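## Task

Shelf spots are marked by a lot number on the shelf lip directly beneath each spot, and several spots may carry the same number. Place one cardboard box from lot 451 and one from lot 434 onto the desk so that nothing of either box sticks out over the desk edge. All other cardboard boxes must remain on the shelf they started on. If no box of a given lot exists in the storeroom, leave that lot out. The robot tipping over or finishing tilted means failure.

## Robot and tools

ROBOT. A simulated Hello Robot Stretch 3 with a single arm. A two-wheel differential base (it cannot slide sideways) carries a mast; a lift rides the mast and holds a telescoping arm that reaches out to the robot's right. At the arm's end is a wrist (yaw, pitch, roll) and a two-finger gripper. A pan/tilt head carries two cameras. To move the gripper forward or back, drive the base. The base is 0.33 m long, 0.34 m wide, rounded at the back, and pivots about the point between its drive wheels, 0.05 m behind the front edge. With the arm in and wrist folded, the wrist pokes up to 0.06 m past the right side and a turn sweeps a 0.28 m radius; an unfolded, level wrist reaches beyond that.

FRAMES. Base frame: origin on the floor between the drive wheels, x forward, y left, z up, metres. hand_pose is reported in it, at the point where closed fingertips meet; with all wrist joints at zero its x axis is up, y runs along the arm toward the mast, z toward the robot's rear. Fingertips are round pads 0.04 m wide. Odometry frame is the base frame as it was when the scene began; base_odometry counts wheel rotation (slip included), heading in rad, -3.142 to 3.142, positive = left.

move: one action per call. "base" is an object with exactly one key, both relative to where the base currently is: translate_m = straight drive in metres, positive forward, -3 to 3; rotate_rad = spin in place in radians, positive left, -6.4 to 6.4. "joints" is one object (one arm) of absolute targets by name: lift_m 0 to 1.1 m; arm_m extension 0 to 0.52 m; wrist_yaw_rad -1.345 to 4.42 (0 along the arm, positive swings toward the front); wrist_pitch_rad -1.57 to 0.451 (0 level, negative tips fingers down); wrist_roll_rad -2.911 to 2.918 (0 fingers side by side, level); gripper_m -0.089 to 0.179 (bigger is wider; fingertip gap is about 0.007 below the value when nearly shut, 0.025 below when wide); head_pan_rad -3.953 to 1.73 (0 forward, positive left, -1.57 looks along the arm); head_tilt_rad -1.53 to 0.419 (0 level, negative down). Done tolerances: lift, arm, gripper ±0.004; yaw, roll ±0.02; pitch ±0.05; head ±0.1. "pace" is "default" or "max"; "speeds" gives per-key top speeds (m/s or rad/s, not above max). Default/max: translate 0.12/0.30, rotate 0.76/1.90, lift 0.11/0.15, arm 0.14/0.40. The base is capped at 0.10 m/s and 0.63 rad/s unless lift_m < 0.30, arm_m < 0.03 and wrist_yaw_rad > 2.54. "contact_limits" stops a motion at a motor_effort percentage (1 to 100): arm_m a number (negative sense when retracting), lift_m an object {"down": n, "up": n} in percent beyond free motion (below about 12 may trip with no contact; defaults 32-47 down, 21-36 up), translate_m or rotate_rad a number checked on either wheel. Put each limit only alongside its own command. {"servos": "reboot"} must be sent alone; it re-enables servos that shut off. "cameras": list of head_camera, nav_camera, wrist_camera or all. "blocking" false returns within about 0.5 s while motion continues; a later move overrides only what it names. Unknown keys make the call invalid; out-of-range values get it refused. Motions can end at different times; no move runs past 14 s.

wait: seconds 0 to 10; ends early once earlier moves settle. stop: brakes your running motions. zoom_image: camera plus region [x0, y0, x1, y1] in pixels of its latest image, at most 504 by 504. finished_scene: scene = current scene number; call nothing after it in that reply.

RESULTS. "move" reads done or the worst status. base_status/joint_status: done, moving, off_target (resting short, maybe still pushing), contact_stop (that joint goes slack until next commanded), time_out, torque_fault. on_its_own lists uncommanded behaviour ("held at" is a target). motor_effort in percent, peak in brackets. lidar_m: 12 ranges, 30-degree sectors, first straight ahead, counter-clockwise, seen only at 0.17 m height; "-" = nothing or closer than 0.15 m. wrist_depth_mm and head_depth_mm: 7x7 median depths. base_tilt degrees, forward/right positive. turned_by_wheels vs turned_by_imu: trust IMU if they differ over 0.15 rad. After a refused call or an unplanned stop, the remaining move/wait calls in that reply are skipped.

CAMERAS. head_camera (896x504) arrives rotated; turn it 90 degrees clockwise to view upright. nav_camera (672x504 fisheye) needs 90 degrees counterclockwise. wrist_camera (644x364) rides on the gripper.

CAUTIONS. Before folding the wrist (yaw 3.0) or unfolding it, put lift_m within 0.32-0.95, pitch -0.4, roll near 0; once folded, lift may go to 0.25. With yaw under -0.4 keep pitch at -0.5 or lower. To grasp, command gripper_m narrower than the box; to let go, open 0.05 wider than it or fully. Readings don't confirm a grasp. Pushing a fixed thing with the gripper above about 0.45 m, or driving while holding or hooked on something, can tip the robot; back off if base_tilt grows. Wrist and head never contact-stop and may torque_fault. Loose objects may be nudged by outside pushes. Never drop items, slam, or push hard; the world keeps running while you think.

Each tool is called after "Emit:" as name(argument=value, ...) on one line, values as JSON.

## Session

Emit:
move(joints={"head_pan_rad": -0.9, "head_tilt_rad": -0.3}, pace="max", cameras=["head_camera","nav_camera"])

Emit:
move(joints={"head_pan_rad": 0.9, "head_tilt_rad": -0.3}, pace="max", cameras=["nav_camera"])

Emit:
move(joints={"head_pan_rad": -2.7, "head_tilt_rad": -0.3}, pace="max", cameras=["nav_camera","head_camera"])

Nothing of this call was run. Scene 2 begins with your next reply.

Nothing of this call was run. Scene 2 begins with your next reply.

Nothing of this call was run. Scene 2 begins with your next reply.

Emit:
move(joints={"head_pan_rad": -0.9, "head_tilt_rad": -0.3}, pace="max", cameras=["head_camera","nav_camera"])

Emit:
move(joints={"head_pan_rad": 0.9, "head_tilt_rad": -0.3}, pace="max", cameras=["nav_camera"])

Emit:
move(joints={"head_pan_rad": -2.7, "head_tilt_rad": -0.3}, pace="max", cameras=["nav_camera","head_camera"])

Scene clock: 0.87 s.
move: done
base_odometry: x=+0.000 y=+0.000 heading=+0.000
turned_by_wheels: +0.000
turned_by_imu: +0.000
base_tilt: forward=-0.3 right=-1.2
lidar_m: 0.72 0.73 0.85 1.53 2.66 1.26 1.01 1.11 1.82 1.63 1.39 0.83
head_depth_mm: 1653 1786 1872 1929 1900 1924 1554 / 1677 1864 1949 2039 2018 1905 1556 / 1719 1896 2015 2119 2134 1900 1547 / 1543 1594 1679 1789 1879 1907 1544 / 1273 1328 1409 1479 1568 1665 1532 / 1066 1112 1155 1204 1274 1333 1385 / 921 953 981 1018 1063 1106 1157
base_status: not commanded
joint_positions: lift_m=+0.374 arm_m=+0.001 wrist_yaw_rad=+3.009 wrist_pitch_rad=-0.462 wrist_roll_rad=+0.000 gripper_m=+0.037 head_pan_rad=-0.925 head_tilt_rad=-0.301
joint_status: all done
measured_speeds: all 0
motor_effort: left_wheel=-0.5(0.7) right_wheel=+0.8(1.1) lift_m=+22.9(23.8) arm_m=-4.8(5.1) wrist_yaw_rad=-0.1(1.1) wrist_pitch_rad=+1.9(2.0) wrist_roll_rad=-0.2(0.2) gripper_m=+0.5(0.8) head_pan_rad=+1.1(4.7) head_tilt_rad=-2.9(8.1)
hand_pose: x=+0.0076 y=+0.0712 z=+0.3774 quat_wxyz=(+0.207, +0.697, +0.116, +0.676) (m; base frame)
wrist_depth_mm: - 138 - - - 854 - / - 151 - - - 971 - / - 167 933 - - 931 - / 840 774 204 801 804 802 753 / 702 678 211 660 650 669 667 / 595 596 126 577 129 577 584 / 529 539 289 353 506 513 508
pictures: head_camera (sideways), nav_camera (sideways)
camera_calibration:
head_camera: T_world_to_cam=[[-0.184746, 0.168141, -0.968296, 1.27692], [0.820939, 0.568064, -0.0579888, 0.0701351], [0.540304, -0.805625, -0.242981, 0.268485], [0, 0, 0, 1]] pos_world=[0.0332659, -0.0382456, 1.30574]
nav_camera: T_world_to_cam=[[0.176729, -0.205997, 0.962462, -1.21072], [-0.789622, -0.613441, 0.0136963, 0.0372064], [0.587592, -0.762401, -0.271072, 0.302429], [0, 0, 0, 1]] pos_world=[0.065644, 0.00399086, 1.24674]

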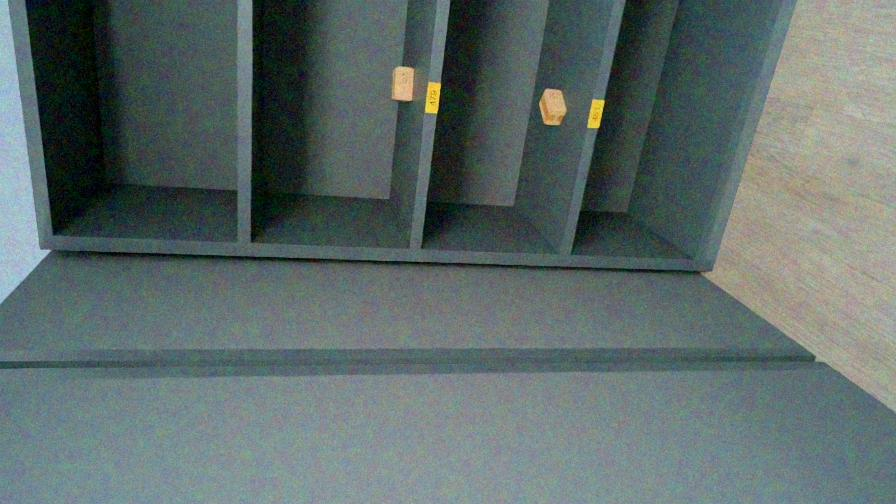

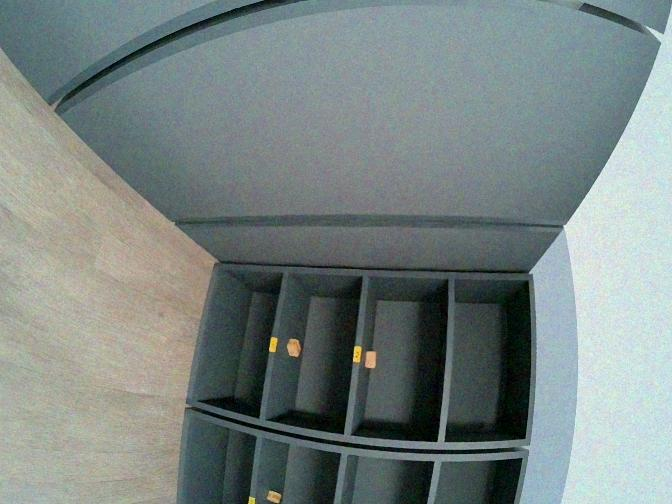

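Scene clock: 2.97 s.
move: done
base_odometry: x=+0.000 y=+0.000 heading=+0.000
turned_by_wheels: +0.000
turned_by_imu: +0.000
base_tilt: forward=-0.3 right=-1.1
lidar_m: 0.72 0.73 0.85 1.53 2.65 1.26 1.01 1.11 1.82 1.63 1.40 0.83
head_depth_mm: 624 648 671 695 721 750 781 / 670 693 723 748 778 810 847 / 718 745 776 810 845 886 928 / 779 808 845 885 926 971 1024 / 843 883 928 973 1030 1082 1151 / 927 973 1025 1087 1151 1214 1293 / 1019 1081 1144 1218 1296 1391 1439
base_status: not commanded
joint_positions: lift_m=+0.374 arm_m=+0.001 wrist_yaw_rad=+3.009 wrist_pitch_rad=-0.462 wrist_roll_rad=+0.000 gripper_m=+0.037 head_pan_rad=+0.908 head_tilt_rad=-0.301
joint_status: all done
measured_speeds: translate_m=+0.000 rotate_rad=+0.000 lift_m=+0.000 arm_m=+0.000 wrist_yaw_rad=+0.000 wrist_pitch_rad=+0.000 wrist_roll_rad=+0.000 head_pan_rad=-0.024 head_tilt_rad=+0.000
motor_effort: left_wheel=-0.3(1.0) right_wheel=+0.1(1.2) lift_m=+23.1(24.0) arm_m=-7.6(8.2) wrist_yaw_rad=-0.6(2.1) wrist_pitch_rad=+2.0(2.1) wrist_roll_rad=-0.2(0.3) gripper_m=+0.3(0.8) head_pan_rad=-3.1(5.0) head_tilt_rad=-1.8(6.2)
hand_pose: x=+0.0076 y=+0.0712 z=+0.3774 quat_wxyz=(+0.207, +0.697, +0.116, +0.676) (m; base frame)
wrist_depth_mm: - 138 - - - 856 - / - 150 - - - 958 - / - 167 931 - - 938 - / 840 779 203 827 802 800 768 / 699 664 211 660 650 675 668 / 598 600 126 582 129 578 579 / 525 542 288 353 501 506 512
pictures: nav_camera (sideways)
camera_calibration:
nav_camera: T_world_to_cam=[[0.153187, 0.224059, 0.962461, -1.21057], [0.797096, -0.603698, 0.0136725, 0.0274709], [0.584099, 0.76508, -0.271075, 0.302459], [0, 0, 0, 1]] pos_world=[-0.0131187, 0.0564191, 1.24674]

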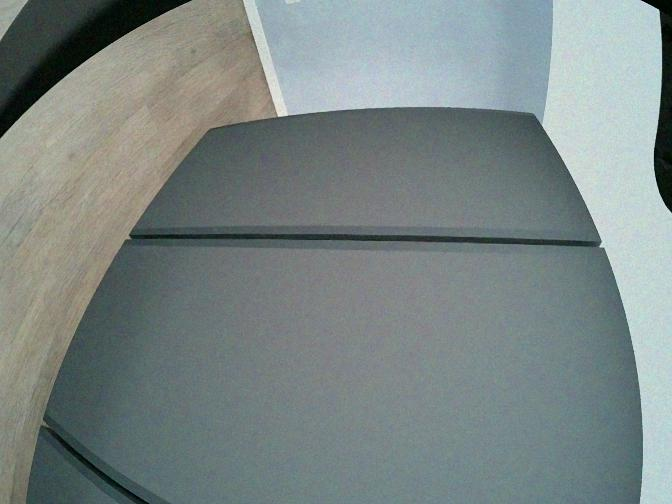

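Scene clock: 5.80 s.
move: done
base_odometry: x=+0.000 y=+0.000 heading=+0.000
turned_by_wheels: +0.000
turned_by_imu: +0.000
base_tilt: forward=-0.3 right=-1.2
lidar_m: 0.72 0.73 0.85 1.53 2.66 1.26 1.01 1.11 1.81 1.63 1.40 0.83
head_depth_mm: 1304 1364 1418 1495 1356 925 1511 / 1331 1382 1453 1523 1345 922 1553 / 1341 1410 1480 1558 1330 962 1449 / 1383 1443 1504 1591 1669 1730 1540 / 1393 1462 1537 1604 1690 1786 1537 / 1409 1476 1560 1638 1730 1818 1523 / 1440 1520 1598 1675 1778 1836 1522
base_status: not commanded
joint_positions: lift_m=+0.374 arm_m=+0.001 wrist_yaw_rad=+3.009 wrist_pitch_rad=-0.462 wrist_roll_rad=+0.000 gripper_m=+0.037 head_pan_rad=-2.708 head_tilt_rad=-0.301
joint_status: all done
measured_speeds: translate_m=+0.000 rotate_rad=+0.000 lift_m=+0.000 arm_m=+0.000 wrist_yaw_rad=+0.000 wrist_pitch_rad=+0.000 wrist_roll_rad=+0.000 head_pan_rad=+0.024 head_tilt_rad=+0.000
motor_effort: left_wheel=-0.6(0.8) right_wheel=+0.0(1.1) lift_m=+23.8(24.3) arm_m=-12.2(12.6) wrist_yaw_rad=+0.4(1.6) wrist_pitch_rad=+1.8(2.1) wrist_roll_rad=+0.1(0.3) gripper_m=+0.8(1.1) head_pan_rad=+3.1(6.2) head_tilt_rad=-0.7(5.5)
hand_pose: x=+0.0076 y=+0.0712 z=+0.3774 quat_wxyz=(+0.207, +0.697, +0.116, +0.676) (m; base frame)
wrist_depth_mm: - 139 - - - 865 - / - 151 - - - 999 - / - 167 922 - - 940 - / 835 774 203 813 800 794 763 / 694 675 210 663 656 670 661 / 600 594 126 574 128 581 578 / 525 535 288 354 498 512 507
pictures: head_camera (sideways), nav_camera (sideways)
camera_calibration:
head_camera: T_world_to_cam=[[0.203349, 0.145097, -0.968295, 1.27453], [0.381929, -0.922369, -0.0580073, 0.0728388], [-0.901543, -0.358025, -0.24298, 0.277357], [0, 0, 0, 1]] pos_world=[-0.0369459, -0.0184465, 1.30574]
nav_camera: T_world_to_cam=[[-0.238652, -0.129243, 0.962466, -1.2082], [-0.432987, 0.901296, 0.0136664, 0.0349663], [-0.869234, -0.413474, -0.271057, 0.31128], [0, 0, 0, 1]] pos_world=[-0.00262301, -0.0589601, 1.24674]

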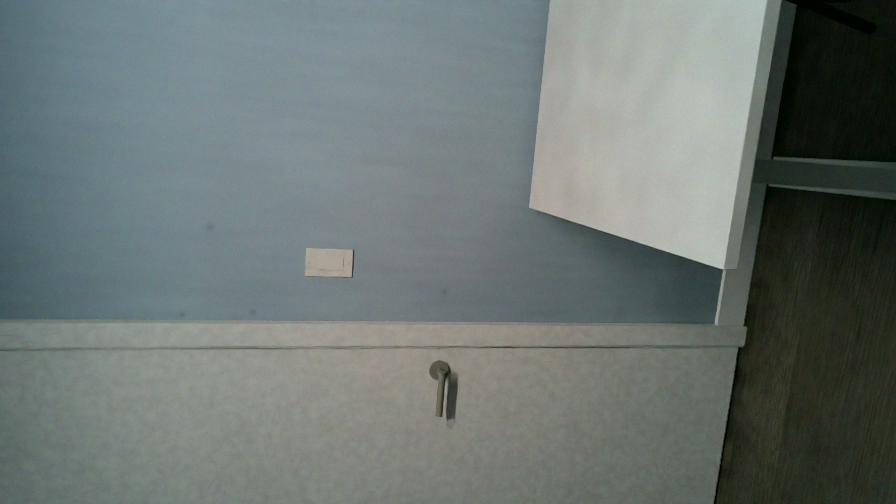

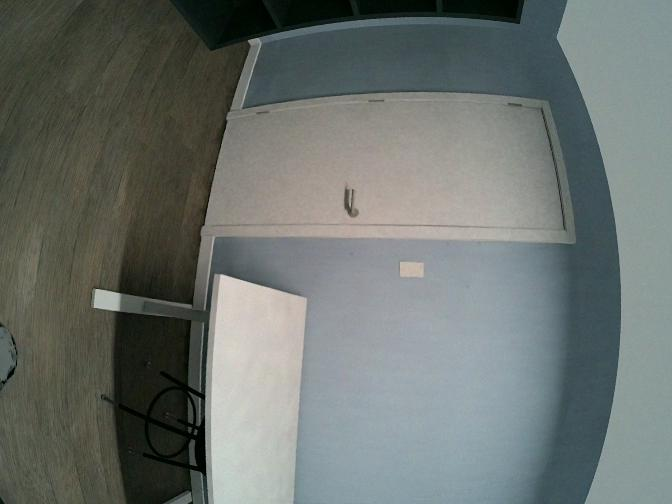

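Emit:
move(joints={"head_pan_rad": -1.1, "head_tilt_rad": -0.3}, pace="max", cameras=["head_camera"])

Emit:
zoom_image(camera="head_camera", region=[400, 120, 640, 360])

Emit:
move(joints={"head_pan_rad": -1.5, "head_tilt_rad": -0.3}, pace="max", cameras=["head_camera"])

Emit:
zoom_image(camera="head_camera", region=[400, 0, 640, 240])

Scene clock: 18.87 s.
move: done
base_odometry: x=+0.000 y=+0.000 heading=+0.000
turned_by_wheels: +0.000
turned_by_imu: +0.000
base_tilt: forward=-0.2 right=-1.2
lidar_m: 0.73 0.72 0.85 1.53 2.66 1.25 1.01 1.11 1.81 1.63 1.40 0.83
head_depth_mm: 1578 1754 1720 1574 1641 1715 1561 / 1662 1829 1924 1999 2024 1920 1557 / 1685 1867 1973 2054 2022 1905 1538 / 1712 1911 2021 2112 2103 1899 1544 / 1613 1750 1869 1920 1957 1914 1532 / 1449 1495 1559 1612 1674 1751 1524 / 1169 1205 1253 1288 1338 1378 1403
base_status: not commanded
joint_positions: lift_m=+0.374 arm_m=+0.001 wrist_yaw_rad=+3.009 wrist_pitch_rad=-0.462 wrist_roll_rad=+0.000 gripper_m=+0.037 head_pan_rad=-1.092 head_tilt_rad=-0.301
joint_status: all done
measured_speeds: translate_m=+0.000 rotate_rad=+0.000 lift_m=+0.000 arm_m=+0.000 wrist_yaw_rad=+0.000 wrist_pitch_rad=+0.000 wrist_roll_rad=+0.000 head_pan_rad=-0.024 head_tilt_rad=+0.000
motor_effort: left_wheel=-0.4(0.7) right_wheel=+0.1(1.4) lift_m=+25.3(25.3) arm_m=-13.0(13.7) wrist_yaw_rad=-0.7(1.6) wrist_pitch_rad=+2.0(2.0) wrist_roll_rad=+0.1(0.3) gripper_m=+0.2(0.9) head_pan_rad=-3.0(5.4) head_tilt_rad=+2.2(3.3)
hand_pose: x=+0.0076 y=+0.0712 z=+0.3774 quat_wxyz=(+0.207, +0.697, +0.116, +0.676) (m; base frame)
wrist_depth_mm: - 139 - - - 872 - / - 151 - - - 974 - / - 167 941 - - 940 - / 842 763 204 810 802 804 768 / 699 675 211 651 653 673 671 / 604 602 126 570 129 580 586 / 530 539 288 355 505 516 510
pictures: head_camera (sideways)
camera_calibration:
head_camera: T_world_to_cam=[[-0.154208, 0.196535, -0.968294, 1.27672], [0.904002, 0.423576, -0.0579959, 0.069623], [0.398748, -0.884284, -0.242987, 0.269398], [0, 0, 0, 1]] pos_world=[0.0265202, -0.0421874, 1.30574]

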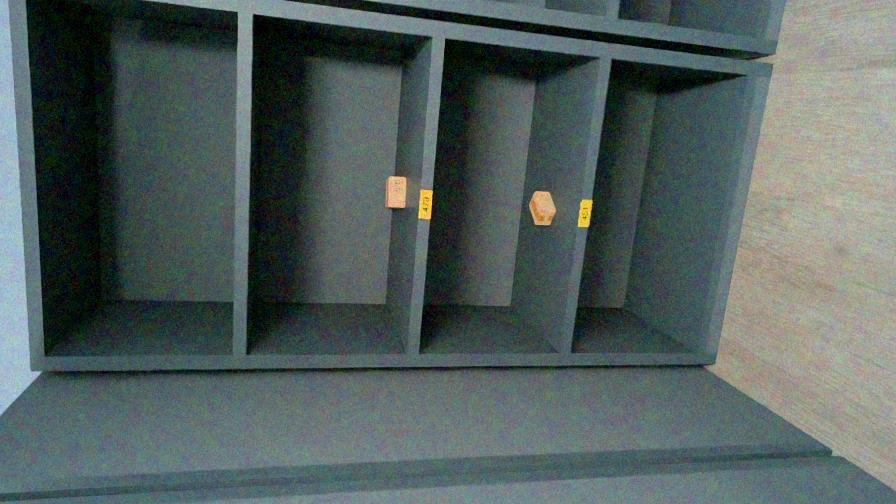

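Scaled by 2.100 from the camera's 896x504 image, which has a finer 1280x720 frame.

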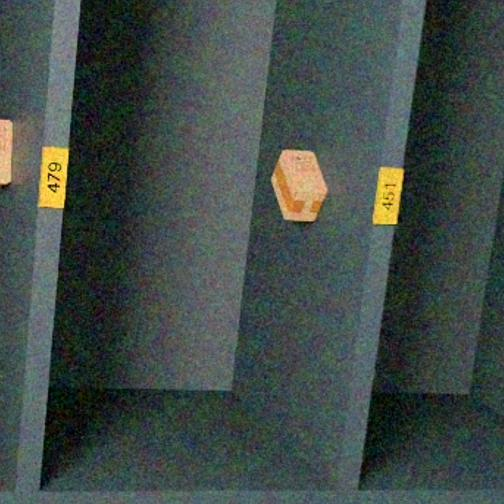

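Scene clock: 19.60 s.
move: done
base_odometry: x=+0.000 y=+0.000 heading=+0.000
turned_by_wheels: +0.000
turned_by_imu: +0.000
base_tilt: forward=-0.3 right=-1.2
lidar_m: 0.72 0.73 0.85 1.53 2.66 1.26 1.01 1.12 1.82 1.63 1.39 0.83
head_depth_mm: 1805 1964 2035 2064 2036 1985 1569 / 1818 1979 2093 2219 2161 1945 1559 / 1818 1943 2053 2144 2136 1913 1538 / 1563 1880 1973 2111 1980 1852 1539 / 1595 1642 1907 1913 1821 1848 1535 / 1606 1813 1919 2009 2060 1843 1520 / 1631 1785 1887 1976 1916 1848 1513
base_status: not commanded
joint_positions: lift_m=+0.374 arm_m=+0.001 wrist_yaw_rad=+3.009 wrist_pitch_rad=-0.462 wrist_roll_rad=+0.000 gripper_m=+0.037 head_pan_rad=-1.509 head_tilt_rad=-0.301
joint_status: all done
measured_speeds: all 0
motor_effort: left_wheel=-0.6(0.7) right_wheel=+0.2(1.1) lift_m=+24.4(25.2) arm_m=-12.8(13.2) wrist_yaw_rad=-1.0(1.4) wrist_pitch_rad=+1.9(2.0) wrist_roll_rad=-0.4(0.4) gripper_m=+0.6(0.9) head_pan_rad=-1.1(5.5) head_tilt_rad=+1.8(4.0)
hand_pose: x=+0.0076 y=+0.0712 z=+0.3774 quat_wxyz=(+0.207, +0.697, +0.116, +0.676) (m; base frame)
wrist_depth_mm: - 139 - - - 850 - / - 150 - - - 954 - / - 167 922 - - 935 - / 838 767 203 814 818 774 772 / 692 679 211 659 654 667 669 / 597 598 126 571 128 575 580 / 527 537 288 354 503 517 510
pictures: head_camera (sideways)
camera_calibration:
head_camera: T_world_to_cam=[[-0.0612004, 0.242184, -0.968298, 1.27617], [0.998109, 0.0204383, -0.0579727, 0.0690073], [0.00575035, -0.970015, -0.242977, 0.271741], [0, 0, 0, 1]] pos_world=[0.00766286, -0.0468865, 1.30574]

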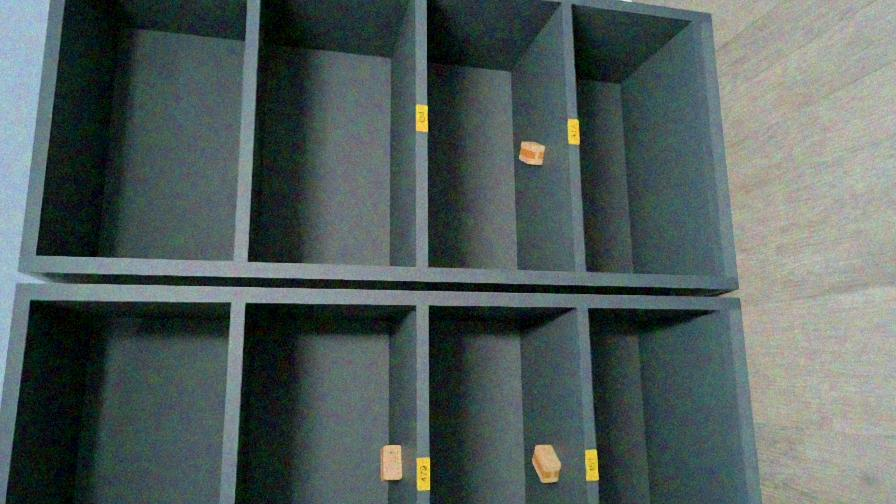

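Scaled by 2.100 from the camera's 896x504 image, which has a finer 1280x720 frame.

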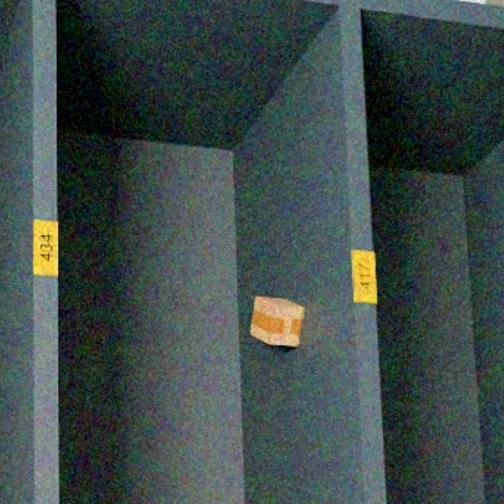

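Emit:
move(base={"rotate_rad": -1.114}, joints={"lift_m": 0.28, "head_pan_rad": 0}, pace="max")

Emit:
move(base={"translate_m": 1.1}, pace="max", cameras=["nav_camera"])

Emit:
move(base={"rotate_rad": 1.571}, joints={"lift_m": 0.4, "head_pan_rad": -1.57, "head_tilt_rad": -0.6}, pace="max")

Emit:
move(base={"translate_m": -0.2}, joints={"lift_m": 0.6, "wrist_yaw_rad": 0, "gripper_m": 0.179}, pace="max", cameras=["wrist_camera","head_camera"])

Scene clock: 85.10 s.
move: done
base_odometry: x=+0.000 y=+0.000 heading=-1.114
turned_by_wheels: -1.114
turned_by_imu: -1.092
base_tilt: forward=-0.3 right=-1.3
lidar_m: 1.52 0.85 0.73 0.73 0.83 1.40 2.66 1.26 1.01 1.11 1.76 1.62
head_depth_mm: 1537 1763 1674 1544 1642 1732 1554 / 1675 1814 1920 1991 2009 1908 1554 / 1699 1860 1950 2037 2008 1895 1538 / 1727 1921 2000 2112 2132 1887 1542 / 1609 1737 1869 1912 1952 1882 1522 / 1463 1498 1562 1621 1696 1758 1524 / 1183 1217 1252 1297 1353 1392 1426
base_status: done
joint_positions: lift_m=+0.280 arm_m=+0.001 wrist_yaw_rad=+3.009 wrist_pitch_rad=-0.463 wrist_roll_rad=+0.000 gripper_m=+0.037 head_pan_rad=+0.007 head_tilt_rad=-0.301
joint_status: all done
measured_speeds: all 0
motor_effort: left_wheel=+5.6(14.2) right_wheel=-8.4(14.4) lift_m=+30.9(31.3) arm_m=-12.9(13.3) wrist_yaw_rad=+0.8(1.6) wrist_pitch_rad=+2.1(2.2) wrist_roll_rad=-0.1(0.3) gripper_m=+0.6(1.0) head_pan_rad=-3.1(5.7) head_tilt_rad=+6.1(6.3)
hand_pose: x=+0.0076 y=+0.0711 z=+0.2828 quat_wxyz=(+0.208, +0.697, +0.117, +0.676) (m; base frame)
wrist_depth_mm: - 138 - - - - - / - 150 161 - - - - / 848 167 210 782 771 761 752 / 682 634 204 659 650 651 650 / 563 565 211 539 534 541 543 / 489 297 126 284 129 470 472 / 262 267 247 257 400 412 414
pictures: none

Scene clock: 90.13 s.
move: done
base_odometry: x=+0.486 y=-0.987 heading=-1.114
turned_by_wheels: +0.000
turned_by_imu: +0.000
base_tilt: forward=-0.2 right=-1.1
lidar_m: 0.85 0.55 0.47 0.47 0.54 0.90 3.68 1.71 1.80 1.48 0.70 0.83
head_depth_mm: 810 630 890 934 735 583 931 / 830 647 911 959 727 1051 925 / 849 663 938 975 722 1062 891 / 870 678 960 993 715 1097 917 / 890 696 986 1028 709 1130 911 / 801 718 876 908 702 979 907 / 655 634 696 718 683 774 805
base_status: done
joint_positions: lift_m=+0.280 arm_m=+0.001 wrist_yaw_rad=+3.009 wrist_pitch_rad=-0.463 wrist_roll_rad=+0.000 gripper_m=+0.037 head_pan_rad=+0.000 head_tilt_rad=-0.300
joint_status: not commanded
measured_speeds: all 0
motor_effort: left_wheel=+4.9(16.2) right_wheel=-0.6(10.8) lift_m=+26.9(31.3) arm_m=-9.9(13.0) wrist_yaw_rad=-0.1(2.1) wrist_pitch_rad=+2.0(2.3) wrist_roll_rad=+0.0(0.3) gripper_m=+0.5(1.0) head_pan_rad=-2.1(4.1) head_tilt_rad=+4.3(6.0)
hand_pose: x=+0.0076 y=+0.0711 z=+0.2827 quat_wxyz=(+0.208, +0.697, +0.117, +0.676) (m; base frame)
wrist_depth_mm: - 139 - - - 455 433 / - 151 161 - - 491 468 / - 167 175 - 561 - - / 670 629 198 630 608 - - / 573 563 212 537 533 546 539 / 489 297 126 285 128 467 468 / 261 266 247 258 404 416 411
pictures: nav_camera (sideways)
camera_calibration:
nav_camera: T_world_to_cam=[[0.269989, 0.017004, 0.962713, -1.21168], [0.0142192, -0.999805, 0.0136714, 0.0322464], [0.962758, 0.00999787, -0.270179, 0.29901], [0, 0, 0, 1]] pos_world=[0.0388095, 0.0498541, 1.24685]

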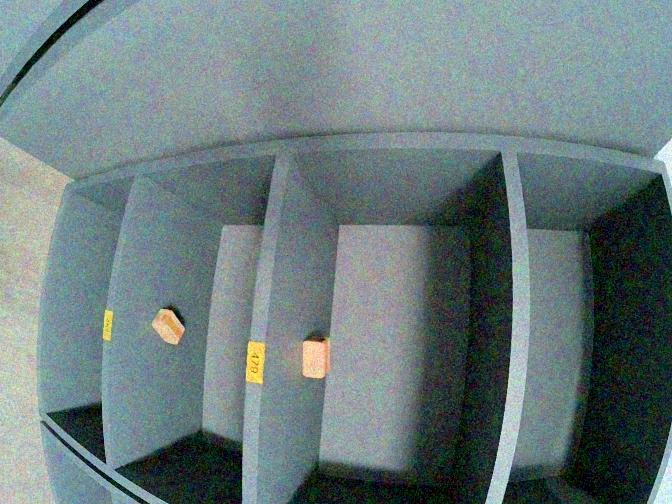

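Scene clock: 93.23 s.
move: done
base_odometry: x=+0.486 y=-0.987 heading=+0.457
turned_by_wheels: +1.571
turned_by_imu: +1.545
base_tilt: forward=-0.3 right=-1.3
lidar_m: 0.47 0.53 0.88 3.69 1.71 1.80 1.48 0.71 0.82 0.87 0.56 0.47
head_depth_mm: 791 862 910 634 1117 883 1145 / 804 883 763 630 1109 878 1164 / 824 900 898 654 1096 875 1166 / 843 922 886 682 1086 898 1158 / 860 941 870 679 1076 917 1146 / 808 864 825 913 1003 940 1143 / 654 690 711 732 836 940 1079
base_status: done
joint_positions: lift_m=+0.400 arm_m=+0.001 wrist_yaw_rad=+3.009 wrist_pitch_rad=-0.463 wrist_roll_rad=+0.000 gripper_m=+0.037 head_pan_rad=-1.572 head_tilt_rad=-0.601
joint_status: all done
measured_speeds: all 0
motor_effort: left_wheel=-6.2(15.0) right_wheel=+8.0(13.6) lift_m=+24.2(34.1) arm_m=-12.5(13.8) wrist_yaw_rad=-0.1(1.7) wrist_pitch_rad=+2.3(2.3) wrist_roll_rad=+0.0(0.3) gripper_m=+0.3(1.0) head_pan_rad=+3.5(5.9) head_tilt_rad=-4.7(7.7)
hand_pose: x=+0.0076 y=+0.0710 z=+0.4026 quat_wxyz=(+0.208, +0.697, +0.117, +0.676) (m; base frame)
wrist_depth_mm: - 138 - - - - - / - 151 - - - - - / - 167 975 - - - - / 882 804 203 847 832 839 - / 741 701 211 697 684 702 700 / 630 632 126 602 129 614 601 / 546 563 288 382 528 538 534
pictures: none

Scene clock: 96.20 s.
move: done
base_odometry: x=+0.306 y=-1.075 heading=+0.457
turned_by_wheels: +0.000
turned_by_imu: +0.000
base_tilt: forward=-0.3 right=-1.2
lidar_m: 0.66 0.75 1.25 2.59 1.92 1.60 1.28 0.61 0.57 0.96 0.79 0.66
head_depth_mm: 755 822 867 604 1035 886 804 / 773 842 889 596 1097 882 1116 / 786 863 899 620 1092 874 1132 / 805 882 777 616 1082 870 1154 / 819 904 869 641 1079 868 1150 / 841 930 857 668 1073 912 1148 / 859 952 850 662 1062 908 1142
base_status: done
joint_positions: lift_m=+0.600 arm_m=+0.001 wrist_yaw_rad=+0.003 wrist_pitch_rad=-0.463 wrist_roll_rad=+0.000 gripper_m=+0.179 head_pan_rad=-1.570 head_tilt_rad=-0.601
joint_status: all done
measured_speeds: all 0
motor_effort: left_wheel=-4.3(12.2) right_wheel=-5.4(9.1) lift_m=+23.4(33.4) arm_m=-11.9(13.2) wrist_yaw_rad=-2.6(8.2) wrist_pitch_rad=+2.3(2.3) wrist_roll_rad=+0.1(0.4) gripper_m=+0.5(85.3) head_pan_rad=+3.7(4.1) head_tilt_rad=-2.7(4.6)
hand_pose: x=-0.0209 y=-0.3640 z=+0.6026 quat_wxyz=(+0.689, +0.164, -0.688, -0.162) (m; base frame)
wrist_depth_mm: - - - - - - 573 / - - - 473 - - - / - - - - - - - / - - - - 326 312 310 / - 142 - - - 308 290 / - 126 - - - - - / - 727 - - - - 105
pictures: head_camera (sideways), wrist_camera
camera_calibration:
head_camera: T_world_to_cam=[[-0.0467264, 0.520465, -0.852604, 1.12506], [0.9975, -0.0209868, -0.0674785, 0.081345], [-0.0530137, -0.853625, -0.518183, 0.630256], [0, 0, 0, 1]] pos_world=[0.00484057, -0.0458466, 1.29131]
wrist_camera: T_world_to_cam=[[-0.998892, -0.0384462, -0.027127, -0.0118746], [-0.00239574, 0.617329, -0.786701, 0.731302], [0.046992, -0.785765, -0.616738, 0.252791], [0, 0, 0, 1]] pos_world=[-0.0219886, -0.253277, 0.7309]

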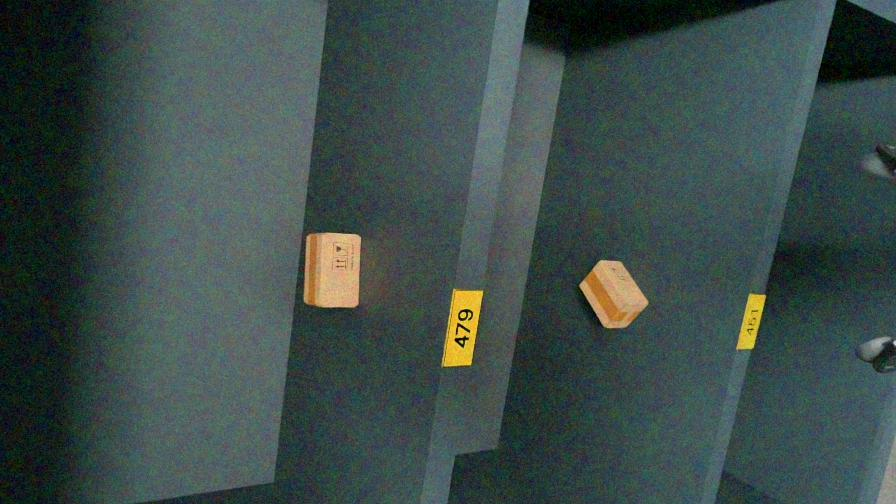

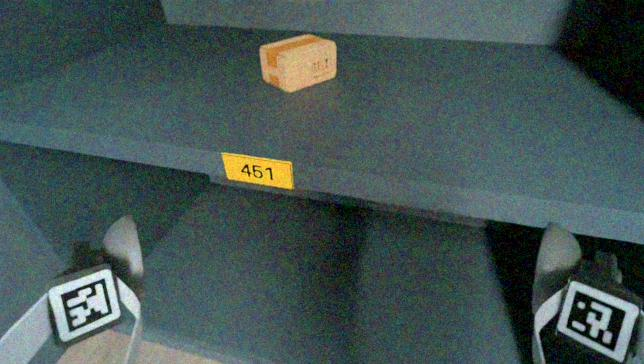

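Emit:
move(base={"rotate_rad": -0.205}, joints={"wrist_pitch_rad": -0.5})

Emit:
move(base={"translate_m": 0.19}, joints={"lift_m": 0.62}, cameras=["wrist_camera","head_camera"])

Scene clock: 138.47 s.
move: done
base_odometry: x=+0.306 y=-1.075 heading=+0.253
turned_by_wheels: -0.205
turned_by_imu: -0.202
base_tilt: forward=-0.4 right=-1.2
lidar_m: 0.66 0.69 0.96 2.79 2.17 1.59 1.60 1.29 0.57 0.96 0.83 0.68
head_depth_mm: 742 720 700 601 665 742 906 / 779 856 882 629 967 857 920 / 784 859 898 622 1095 871 1134 / 783 861 886 614 1081 867 1125 / 785 858 869 609 1079 864 1152 / 787 865 736 602 1073 856 1146 / 788 864 843 597 1066 853 1143
base_status: done
joint_positions: lift_m=+0.600 arm_m=+0.001 wrist_yaw_rad=+0.003 wrist_pitch_rad=-0.511 wrist_roll_rad=+0.000 gripper_m=+0.179 head_pan_rad=-1.570 head_tilt_rad=-0.601
joint_status: all done
measured_speeds: all 0
motor_effort: left_wheel=+8.2(11.6) right_wheel=-10.0(13.2) lift_m=+29.3(29.6) arm_m=-10.2(11.0) wrist_yaw_rad=-2.6(3.8) wrist_pitch_rad=+1.5(4.8) wrist_roll_rad=+0.3(0.3) gripper_m=+0.6(1.0) head_pan_rad=+3.0(3.9) head_tilt_rad=-1.2(2.2)
hand_pose: x=-0.0210 y=-0.3573 z=+0.5924 quat_wxyz=(+0.685, +0.180, -0.684, -0.178) (m; base frame)
wrist_depth_mm: - - 460 - - - - / - - - - - - - / - - - - - 320 330 / - - - - 328 321 325 / - 143 - - - - 371 / - 126 - - - - - / - - - - - 574 105
pictures: none

Scene clock: 141.50 s.
move: done
base_odometry: x=+0.490 y=-1.028 heading=+0.253
turned_by_wheels: +0.000
turned_by_imu: +0.001
base_tilt: forward=-0.4 right=-1.1
lidar_m: 0.47 0.50 0.69 2.00 2.29 1.73 1.79 0.72 0.67 0.97 0.66 0.49
head_depth_mm: 783 860 916 632 1073 886 1093 / 787 858 914 625 1101 881 1144 / 785 860 896 622 1095 876 1134 / 787 861 748 615 1082 870 1126 / 787 861 874 609 1075 865 1152 / 789 865 856 601 1074 859 1140 / 790 871 846 627 1060 854 1125
base_status: done
joint_positions: lift_m=+0.620 arm_m=+0.001 wrist_yaw_rad=+0.003 wrist_pitch_rad=-0.512 wrist_roll_rad=+0.000 gripper_m=+0.179 head_pan_rad=-1.570 head_tilt_rad=-0.601
joint_status: all done
measured_speeds: all 0
motor_effort: left_wheel=+3.0(11.6) right_wheel=+6.4(10.5) lift_m=+24.3(32.6) arm_m=-9.5(10.6) wrist_yaw_rad=-3.7(4.7) wrist_pitch_rad=+1.7(1.9) wrist_roll_rad=-0.3(0.3) gripper_m=+0.0(1.1) head_pan_rad=+3.0(4.0) head_tilt_rad=+0.3(1.6)
hand_pose: x=-0.0210 y=-0.3572 z=+0.6122 quat_wxyz=(+0.685, +0.180, -0.683, -0.178) (m; base frame)
wrist_depth_mm: - - - 471 - - 599 / - - - 448 - - - / - - - - - - - / - - - - - - 326 / - 142 - - - - - / - 126 - - - - - / - - - - - - 105
pictures: head_camera (sideways), wrist_camera
camera_calibration:
head_camera: T_world_to_cam=[[-0.0467782, 0.520462, -0.852603, 1.12506], [0.997503, -0.0208739, -0.0674704, 0.0813396], [-0.0529129, -0.85363, -0.518186, 0.630258], [0, 0, 0, 1]] pos_world=[0.0048407, -0.0458465, 1.29131]
wrist_camera: T_world_to_cam=[[-0.998906, -0.0368646, -0.0287567, -0.00983653], [-0.00239605, 0.654618, -0.755956, 0.729137], [0.0466926, -0.75506, -0.653991, 0.297895], [0, 0, 0, 1]] pos_world=[-0.0219882, -0.25274, 0.745733]

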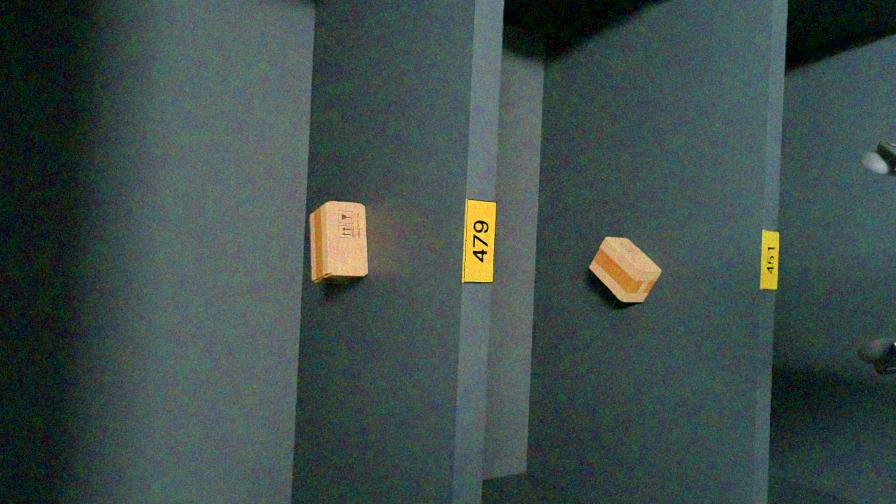

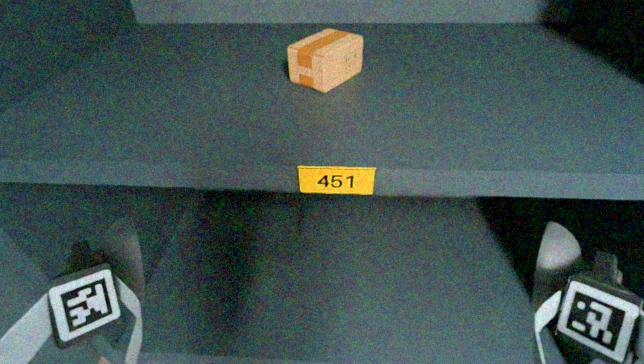

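Emit:
move(base={"translate_m": 0.18}, joints={"wrist_yaw_rad": -0.72, "wrist_pitch_rad": -0.5, "head_tilt_rad": -0.7, "head_pan_rad": -1.75})

Emit:
move(joints={"lift_m": 0.585, "arm_m": 0.33}, contact_limits={"arm_m": 35}, cameras=["wrist_camera","head_camera"])

Scene clock: 191.60 s.
move: done
base_odometry: x=+0.664 y=-0.983 heading=+0.253
turned_by_wheels: +0.000
turned_by_imu: -0.001
base_tilt: forward=-0.4 right=-1.2
lidar_m: 0.30 0.31 0.43 1.24 2.03 1.88 1.97 0.80 0.87 0.84 0.41 0.31
head_depth_mm: 847 936 709 1154 1003 1222 1186 / 832 917 701 1185 993 1247 1160 / 818 906 696 1172 986 1237 1153 / 806 883 686 1149 964 1202 639 / 792 870 679 1133 977 1199 1118 / 779 853 670 1101 970 865 1115 / 768 845 662 1060 946 861 1085
base_status: done
joint_positions: lift_m=+0.620 arm_m=+0.001 wrist_yaw_rad=-0.717 wrist_pitch_rad=-0.512 wrist_roll_rad=+0.000 gripper_m=+0.179 head_pan_rad=-1.750 head_tilt_rad=-0.700
joint_status: all done
measured_speeds: all 0
motor_effort: left_wheel=+7.3(11.9) right_wheel=+2.1(10.4) lift_m=+29.1(29.7) arm_m=-9.2(9.8) wrist_yaw_rad=-2.4(5.7) wrist_pitch_rad=+1.8(4.2) wrist_roll_rad=-0.1(0.3) gripper_m=+0.4(1.0) head_pan_rad=-3.4(4.5) head_tilt_rad=-6.4(8.2)
hand_pose: x=-0.1605 y=-0.3050 z=+0.6122 quat_wxyz=(+0.578, -0.072, -0.703, -0.408) (m; base frame)
wrist_depth_mm: - - - - - 552 - / - 429 - - - - - / - - - - - - - / 320 327 - - 774 - - / 293 146 - - 866 960 933 / - 126 - - 809 833 833 / - - - 724 738 728 105
pictures: none

Scene clock: 195.23 s.
move: done
base_odometry: x=+0.664 y=-0.983 heading=+0.253
turned_by_wheels: +0.000
turned_by_imu: +0.000
base_tilt: forward=-0.5 right=-1.3
lidar_m: 0.30 0.31 0.43 1.24 2.04 1.88 1.97 0.80 0.87 0.84 0.41 0.31
head_depth_mm: 843 935 709 1156 1002 1222 1187 / 831 918 701 1183 996 1241 1157 / 814 901 694 1159 992 886 445 / 803 886 686 1153 661 638 1128 / 791 869 677 1129 656 1201 1119 / 780 855 667 1106 969 867 1113 / 769 840 662 1063 946 860 1087
base_status: not commanded
joint_positions: lift_m=+0.585 arm_m=+0.330 wrist_yaw_rad=-0.717 wrist_pitch_rad=-0.512 wrist_roll_rad=+0.000 gripper_m=+0.179 head_pan_rad=-1.750 head_tilt_rad=-0.700
joint_status: all done
measured_speeds: all 0
motor_effort: left_wheel=+7.4(7.7) right_wheel=+2.0(2.7) lift_m=+24.3(27.2) arm_m=+13.4(15.6) wrist_yaw_rad=-3.6(4.1) wrist_pitch_rad=+1.9(2.0) wrist_roll_rad=+0.2(0.3) gripper_m=+0.5(1.2) head_pan_rad=-3.4(3.7) head_tilt_rad=-5.6(6.6)
contact_limits: arm_m 35 (drawing in: default 31, maximum 55; extending or still: default 40, maximum 69)
hand_pose: x=-0.1605 y=-0.6343 z=+0.5771 quat_wxyz=(+0.578, -0.072, -0.703, -0.408) (m; base frame)
wrist_depth_mm: 319 - - - - - - / 333 - - - - - - / 319 316 243 253 307 316 310 / 273 271 206 249 266 262 261 / 233 231 218 221 226 224 224 / - 191 201 198 198 197 195 / 171 174 177 176 174 174 107
pictures: head_camera (sideways), wrist_camera
camera_calibration:
head_camera: T_world_to_cam=[[0.06193, 0.601312, -0.796611, 1.05137], [0.978816, -0.19265, -0.0693242, 0.083873], [-0.195152, -0.775442, -0.600505, 0.738208], [0, 0, 0, 1]] pos_world=[-0.00314497, -0.0436074, 1.28665]
wrist_camera: T_world_to_cam=[[-0.775285, 0.630954, -0.0288107, 0.299007], [0.430171, 0.494074, -0.755542, 0.851027], [-0.462477, -0.598154, -0.654467, 0.0902003], [0, 0, 0, 1]] pos_world=[-0.092556, -0.555176, 0.710634]

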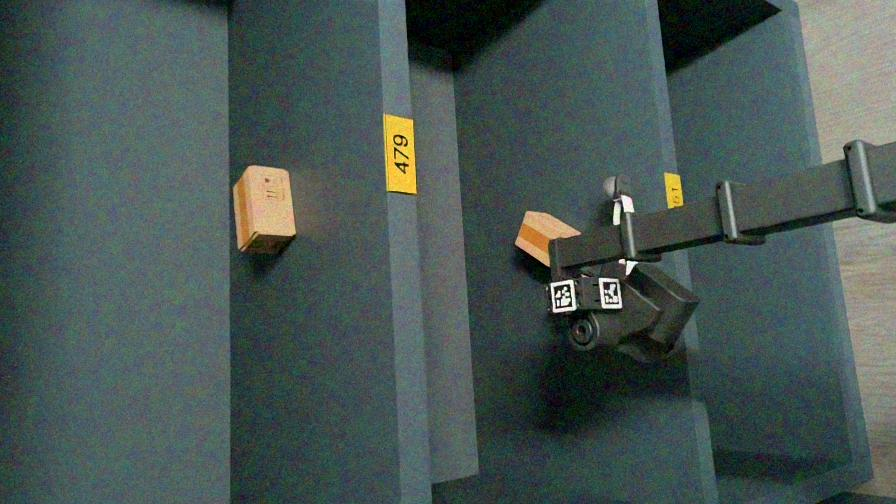

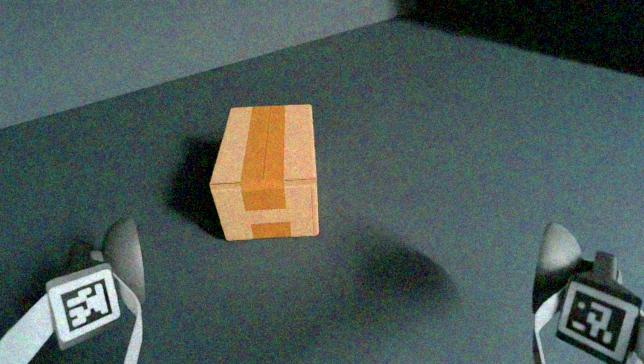

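Emit:
move(joints={"arm_m": 0.432, "lift_m": 0.575}, contact_limits={"arm_m": 35})

Emit:
move(base={"translate_m": -0.024}, cameras=["wrist_camera"])

Scene clock: 206.23 s.
move: done
base_odometry: x=+0.664 y=-0.983 heading=+0.253
turned_by_wheels: +0.000
turned_by_imu: +0.000
base_tilt: forward=-0.4 right=-1.2
lidar_m: 0.30 0.31 0.43 1.24 2.04 1.87 1.97 0.80 0.88 0.84 0.41 0.31
head_depth_mm: 849 932 710 1155 1003 1225 1187 / 831 912 702 1182 997 1242 1160 / 819 902 693 1173 987 880 449 / 801 885 684 1157 737 583 1124 / 790 870 675 1131 723 1197 1117 / 781 854 668 1105 971 868 1115 / 769 842 661 1060 944 859 1090
base_status: not commanded
joint_positions: lift_m=+0.575 arm_m=+0.432 wrist_yaw_rad=-0.717 wrist_pitch_rad=-0.512 wrist_roll_rad=+0.000 gripper_m=+0.179 head_pan_rad=-1.750 head_tilt_rad=-0.700
joint_status: all done
measured_speeds: all 0
motor_effort: left_wheel=+7.5(7.8) right_wheel=+1.9(3.2) lift_m=+23.5(26.0) arm_m=+13.2(14.8) wrist_yaw_rad=-3.3(4.4) wrist_pitch_rad=+1.8(2.0) wrist_roll_rad=+0.1(0.4) gripper_m=+0.9(1.1) head_pan_rad=-2.1(3.0) head_tilt_rad=-4.4(6.2)
contact_limits: arm_m 35 (drawing in: default 31, maximum 55; extending or still: default 40, maximum 69)
hand_pose: x=-0.1605 y=-0.7363 z=+0.5671 quat_wxyz=(+0.578, -0.072, -0.703, -0.408) (m; base frame)
wrist_depth_mm: 246 275 315 - - - - / 259 295 330 - - - - / 276 298 304 304 300 297 295 / 257 255 254 188 181 249 244 / 219 211 216 159 149 217 217 / 122 144 189 178 127 180 183 / 161 164 166 158 139 161 105
pictures: none

Scene clock: 207.43 s.
move: done
base_odometry: x=+0.641 y=-0.989 heading=+0.253
turned_by_wheels: +0.000
turned_by_imu: +0.000
base_tilt: forward=-0.3 right=-1.2
lidar_m: 0.32 0.33 0.46 1.34 2.40 1.86 1.94 0.78 0.84 0.91 0.45 0.33
head_depth_mm: 843 934 711 1143 1001 1213 1182 / 831 914 702 1185 994 1250 1157 / 817 901 695 1168 986 882 448 / 807 884 684 1152 736 584 1122 / 790 867 677 1128 722 1198 1120 / 780 852 668 1104 970 867 1114 / 768 837 660 1087 968 857 1084
base_status: done
joint_positions: lift_m=+0.575 arm_m=+0.432 wrist_yaw_rad=-0.717 wrist_pitch_rad=-0.512 wrist_roll_rad=+0.000 gripper_m=+0.179 head_pan_rad=-1.750 head_tilt_rad=-0.700
joint_status: not commanded
measured_speeds: all 0
motor_effort: left_wheel=-4.0(8.2) right_wheel=-7.6(13.0) lift_m=+23.8(24.3) arm_m=+13.0(14.3) wrist_yaw_rad=-2.3(4.1) wrist_pitch_rad=+1.7(2.0) wrist_roll_rad=-0.1(0.3) gripper_m=+0.5(1.1) head_pan_rad=-2.0(3.1) head_tilt_rad=-4.1(5.2)
contact_limits: arm_m 35 (drawing in: default 31, maximum 55; extending or still: default 40, maximum 69)
hand_pose: x=-0.1605 y=-0.7363 z=+0.5671 quat_wxyz=(+0.578, -0.072, -0.703, -0.408) (m; base frame)
wrist_depth_mm: 245 274 317 - - - - / 260 293 329 - - - - / 278 298 305 304 298 297 296 / 257 254 252 176 249 248 245 / 219 212 217 153 207 212 215 / 123 144 189 133 130 185 184 / 161 164 163 116 120 164 105
pictures: wrist_camera
camera_calibration:
wrist_camera: T_world_to_cam=[[-0.775285, 0.630954, -0.0288107, 0.363076], [0.430171, 0.494074, -0.755542, 0.893867], [-0.462477, -0.598154, -0.654467, 0.022644], [0, 0, 0, 1]] pos_world=[-0.092556, -0.657176, 0.700634]

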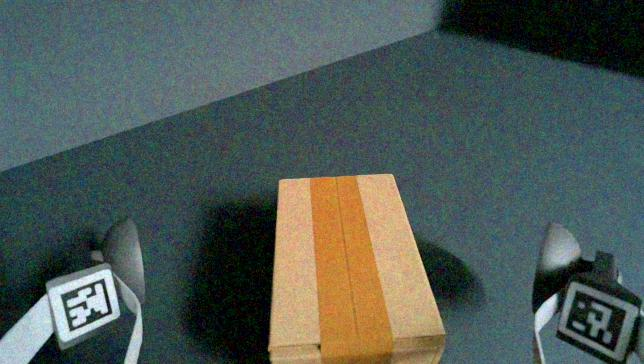

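Emit:
move(joints={"gripper_m": 0.02}, cameras=["wrist_camera"])

Emit:
move(joints={"lift_m": 0.635}, cameras=["wrist_camera"])

Scene clock: 242.77 s.
move: done
base_odometry: x=+0.641 y=-0.989 heading=+0.253
turned_by_wheels: +0.000
turned_by_imu: +0.000
base_tilt: forward=-0.5 right=-1.2
lidar_m: 0.32 0.33 0.46 1.34 2.40 1.85 1.94 0.78 0.84 0.91 0.45 0.33
head_depth_mm: 845 933 711 1137 1001 1214 1185 / 829 915 701 1183 994 1246 1164 / 817 900 693 1169 988 884 449 / 806 886 686 1157 737 584 1127 / 793 870 676 1130 720 1203 1123 / 779 855 669 1099 967 864 1115 / 770 841 660 1081 962 860 1087
base_status: not commanded
joint_positions: lift_m=+0.575 arm_m=+0.432 wrist_yaw_rad=-0.719 wrist_pitch_rad=-0.491 wrist_roll_rad=+0.000 gripper_m=+0.021 head_pan_rad=-1.750 head_tilt_rad=-0.700
joint_status: all done
measured_speeds: all 0
motor_effort: left_wheel=-3.1(4.5) right_wheel=-8.0(8.9) lift_m=+25.5(26.1) arm_m=+12.2(13.2) wrist_yaw_rad=-1.9(4.1) wrist_pitch_rad=-2.1(2.4) wrist_roll_rad=-0.1(0.3) gripper_m=-15.4(86.4) head_pan_rad=-1.6(2.9) head_tilt_rad=-4.1(5.0)
contact_limits: arm_m 35 (drawing in: default 31, maximum 55; extending or still: default 40, maximum 69)
hand_pose: x=-0.1629 y=-0.7384 z=+0.5717 quat_wxyz=(+0.582, -0.080, -0.702, -0.402) (m; base frame)
wrist_depth_mm: 242 273 316 - - - - / 258 293 329 - - - - / 275 302 323 308 305 315 311 / 270 268 265 264 263 259 259 / 228 226 164 157 156 222 218 / 197 196 130 140 128 191 190 / 174 99 165 120 125 161 168
pictures: wrist_camera
camera_calibration:
wrist_camera: T_world_to_cam=[[-0.774755, 0.63164, -0.0280299, 0.362926], [0.419947, 0.480944, -0.769635, 0.89608], [-0.472651, -0.608049, -0.637869, 0.00484734], [0, 0, 0, 1]] pos_world=[-0.0928366, -0.657256, 0.702919]

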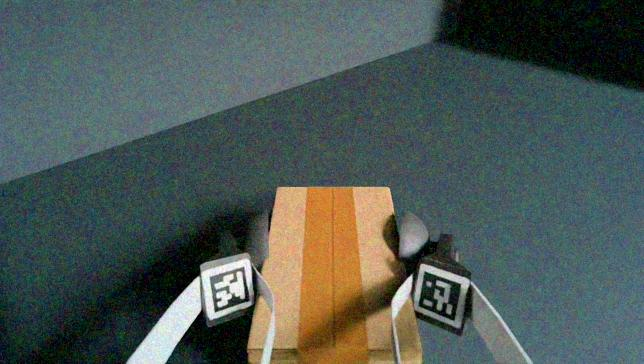

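Scene clock: 244.13 s.
move: done
base_odometry: x=+0.641 y=-0.989 heading=+0.253
turned_by_wheels: +0.000
turned_by_imu: +0.000
base_tilt: forward=-0.3 right=-1.3
lidar_m: 0.32 0.33 0.46 1.34 2.40 1.86 1.94 0.78 0.84 0.91 0.45 0.33
head_depth_mm: 845 937 708 1139 1004 1210 1185 / 831 916 703 1179 993 1247 1157 / 820 897 695 1169 990 510 406 / 805 884 685 787 629 874 1135 / 790 867 677 681 889 1199 1121 / 780 855 668 1104 964 867 1114 / 767 841 660 1086 963 860 1086
base_status: not commanded
joint_positions: lift_m=+0.635 arm_m=+0.432 wrist_yaw_rad=-0.719 wrist_pitch_rad=-0.519 wrist_roll_rad=+0.000 gripper_m=+0.021 head_pan_rad=-1.750 head_tilt_rad=-0.700
joint_status: all done
measured_speeds: all 0
motor_effort: left_wheel=-3.3(3.8) right_wheel=-8.3(8.9) lift_m=+30.3(33.3) arm_m=+11.6(13.0) wrist_yaw_rad=-1.6(3.4) wrist_pitch_rad=+3.0(3.4) wrist_roll_rad=+0.1(0.3) gripper_m=-15.6(15.8) head_pan_rad=-2.1(2.8) head_tilt_rad=-3.6(4.6)
contact_limits: arm_m 35 (drawing in: default 31, maximum 55; extending or still: default 40, maximum 69)
hand_pose: x=-0.1601 y=-0.7353 z=+0.6257 quat_wxyz=(+0.576, -0.070, -0.703, -0.411) (m; base frame)
wrist_depth_mm: 246 274 316 - - - - / 260 293 324 - - - - / 275 315 - - - - - / 296 328 330 174 313 322 319 / 295 294 162 156 157 284 283 / 257 257 129 140 126 251 248 / 233 99 217 122 124 217 221
pictures: wrist_camera
camera_calibration:
wrist_camera: T_world_to_cam=[[-0.77424, 0.632227, -0.0290048, 0.36574], [0.434211, 0.497286, -0.751111, 0.937698], [-0.460449, -0.594134, -0.659539, 0.0682518], [0, 0, 0, 1]] pos_world=[-0.0925616, -0.656984, 0.759938]

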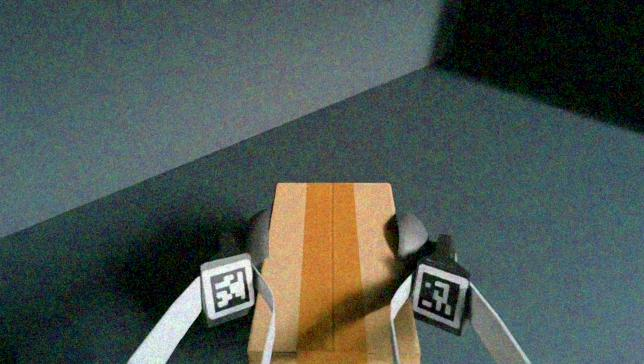

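Emit:
move(joints={"arm_m": 0.0})

Emit:
move(base={"translate_m": -0.6}, joints={"wrist_yaw_rad": 0.0, "lift_m": 0.82, "head_pan_rad": -1.57, "head_tilt_rad": -0.5})

Emit:
move(base={"rotate_rad": -1.57}, cameras=["head_camera", "nav_camera"])

Scene clock: 263.80 s.
move: done
base_odometry: x=+0.641 y=-0.989 heading=+0.253
turned_by_wheels: +0.000
turned_by_imu: +0.000
base_tilt: forward=-0.3 right=-1.2
lidar_m: 0.32 0.33 0.46 1.35 2.40 1.86 1.94 0.78 0.84 0.91 0.45 0.33
head_depth_mm: 841 935 713 1141 1005 1210 1188 / 832 914 700 1187 994 1249 1162 / 820 901 693 1165 988 1237 599 / 804 883 686 1156 984 1198 642 / 790 868 678 1127 971 1199 1119 / 778 853 670 1106 968 869 1112 / 768 841 660 1085 960 860 1084
base_status: not commanded
joint_positions: lift_m=+0.635 arm_m=+0.001 wrist_yaw_rad=-0.719 wrist_pitch_rad=-0.520 wrist_roll_rad=+0.000 gripper_m=+0.021 head_pan_rad=-1.750 head_tilt_rad=-0.700
joint_status: all done
measured_speeds: all 0
motor_effort: left_wheel=-3.2(4.0) right_wheel=-8.8(9.1) lift_m=+30.9(32.2) arm_m=-12.9(15.2) wrist_yaw_rad=-1.7(3.5) wrist_pitch_rad=+3.2(3.3) wrist_roll_rad=-0.1(0.4) gripper_m=-15.3(15.9) head_pan_rad=-1.8(2.4) head_tilt_rad=-3.0(4.4)
hand_pose: x=-0.1601 y=-0.3038 z=+0.6256 quat_wxyz=(+0.576, -0.070, -0.703, -0.411) (m; base frame)
wrist_depth_mm: - - - - - 531 - / - - - - - - - / - - - - - - - / - - - 963 720 - - / 305 324 155 156 154 955 956 / - - 129 141 126 842 838 / - 99 125 122 124 737 739
pictures: none

Scene clock: 270.93 s.
move: done
base_odometry: x=+0.060 y=-1.139 heading=+0.253
turned_by_wheels: +0.000
turned_by_imu: +0.000
base_tilt: forward=-0.3 right=-1.2
lidar_m: 0.91 0.96 1.32 3.74 1.42 1.40 1.35 1.05 0.99 0.51 1.00 0.94
head_depth_mm: 780 839 920 738 1118 967 804 / 401 818 907 730 1106 959 802 / 410 440 485 527 583 672 712 / 410 440 479 529 579 730 482 / 783 850 923 706 1086 944 789 / 784 849 924 699 1076 937 808 / 787 848 919 692 1109 932 804
base_status: done
joint_positions: lift_m=+0.820 arm_m=+0.001 wrist_yaw_rad=-0.003 wrist_pitch_rad=-0.520 wrist_roll_rad=+0.000 gripper_m=+0.021 head_pan_rad=-1.570 head_tilt_rad=-0.500
joint_status: all done
measured_speeds: all 0
motor_effort: left_wheel=-0.8(10.1) right_wheel=-11.0(14.4) lift_m=+23.7(35.0) arm_m=-0.6(13.1) wrist_yaw_rad=+1.9(5.9) wrist_pitch_rad=+3.2(3.3) wrist_roll_rad=+0.0(0.6) gripper_m=-14.7(15.8) head_pan_rad=+3.5(5.3) head_tilt_rad=+4.0(7.2)
hand_pose: x=-0.0222 y=-0.3560 z=+0.8105 quat_wxyz=(+0.683, +0.181, -0.683, -0.183) (m; base frame)
wrist_depth_mm: - - - 246 247 - - / - - - 269 272 - - / - - - 303 304 - - / - - - 175 328 - - / - - 154 156 151 - - / - - 129 140 128 - - / - 99 125 122 122 - -
pictures: none

Scene clock: 274.53 s.
move: done
base_odometry: x=+0.060 y=-1.139 heading=-1.317
turned_by_wheels: -1.570
turned_by_imu: -1.544
base_tilt: forward=-0.4 right=-1.2
lidar_m: 0.50 1.00 0.94 0.91 0.96 1.34 3.73 1.41 1.39 1.35 1.05 0.98
head_depth_mm: 1114 1200 1286 1422 1570 1636 1330 / 1115 1200 1303 1433 1595 1616 1314 / 1117 1207 1306 1439 1590 1608 1280 / 1119 1204 1315 1442 1608 1599 483 / 1115 1204 1319 1443 1614 1584 1295 / 1140 1235 1340 1474 1634 1569 1296 / 1142 1229 1342 1476 1640 1576 1287
base_status: done
joint_positions: lift_m=+0.820 arm_m=+0.001 wrist_yaw_rad=-0.003 wrist_pitch_rad=-0.520 wrist_roll_rad=+0.000 gripper_m=+0.021 head_pan_rad=-1.570 head_tilt_rad=-0.500
joint_status: not commanded
measured_speeds: all 0
motor_effort: left_wheel=+8.2(11.9) right_wheel=-10.1(13.7) lift_m=+24.9(25.0) arm_m=-2.6(2.6) wrist_yaw_rad=+1.8(3.3) wrist_pitch_rad=+3.1(3.3) wrist_roll_rad=+0.3(0.3) gripper_m=-15.1(15.7) head_pan_rad=+3.2(4.2) head_tilt_rad=+4.2(4.8)
hand_pose: x=-0.0221 y=-0.3560 z=+0.8105 quat_wxyz=(+0.683, +0.181, -0.683, -0.183) (m; base frame)
wrist_depth_mm: - - - - - - - / - - - - - - - / - - - - - - - / - - - - - - - / - - 156 156 157 - - / - - 129 140 126 - - / - 99 128 122 124 908 912
pictures: head_camera (sideways), nav_camera (sideways)
camera_calibration:
head_camera: T_world_to_cam=[[-0.0466693, 0.432116, -0.900609, 1.18768], [0.997508, -0.0276004, -0.0649334, 0.0780445], [-0.052916, -0.901395, -0.429751, 0.51521], [0, 0, 0, 1]] pos_world=[0.00484102, -0.0466534, 1.29612]
nav_camera: T_world_to_cam=[[0.0174444, -0.455898, 0.889861, -1.115], [-0.999787, -0.0177406, 0.0105104, 0.0426306], [0.010995, -0.889855, -0.456111, 0.54681], [0, 0, 0, 1]] pos_world=[0.05606, -0.0209907, 1.24116]

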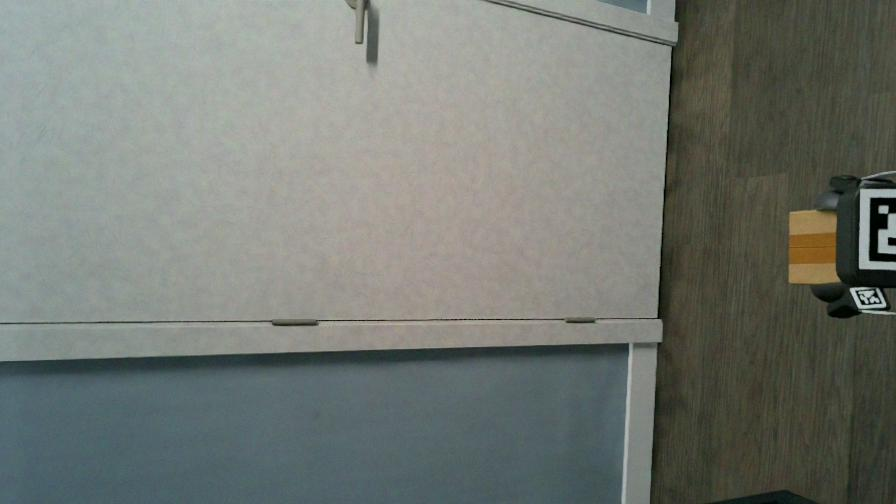

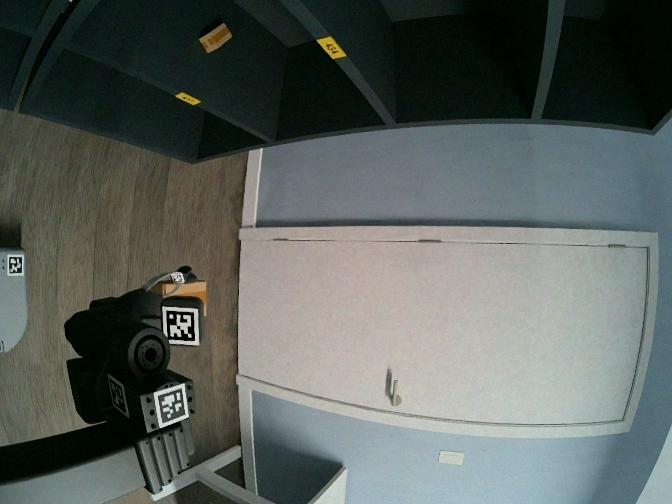

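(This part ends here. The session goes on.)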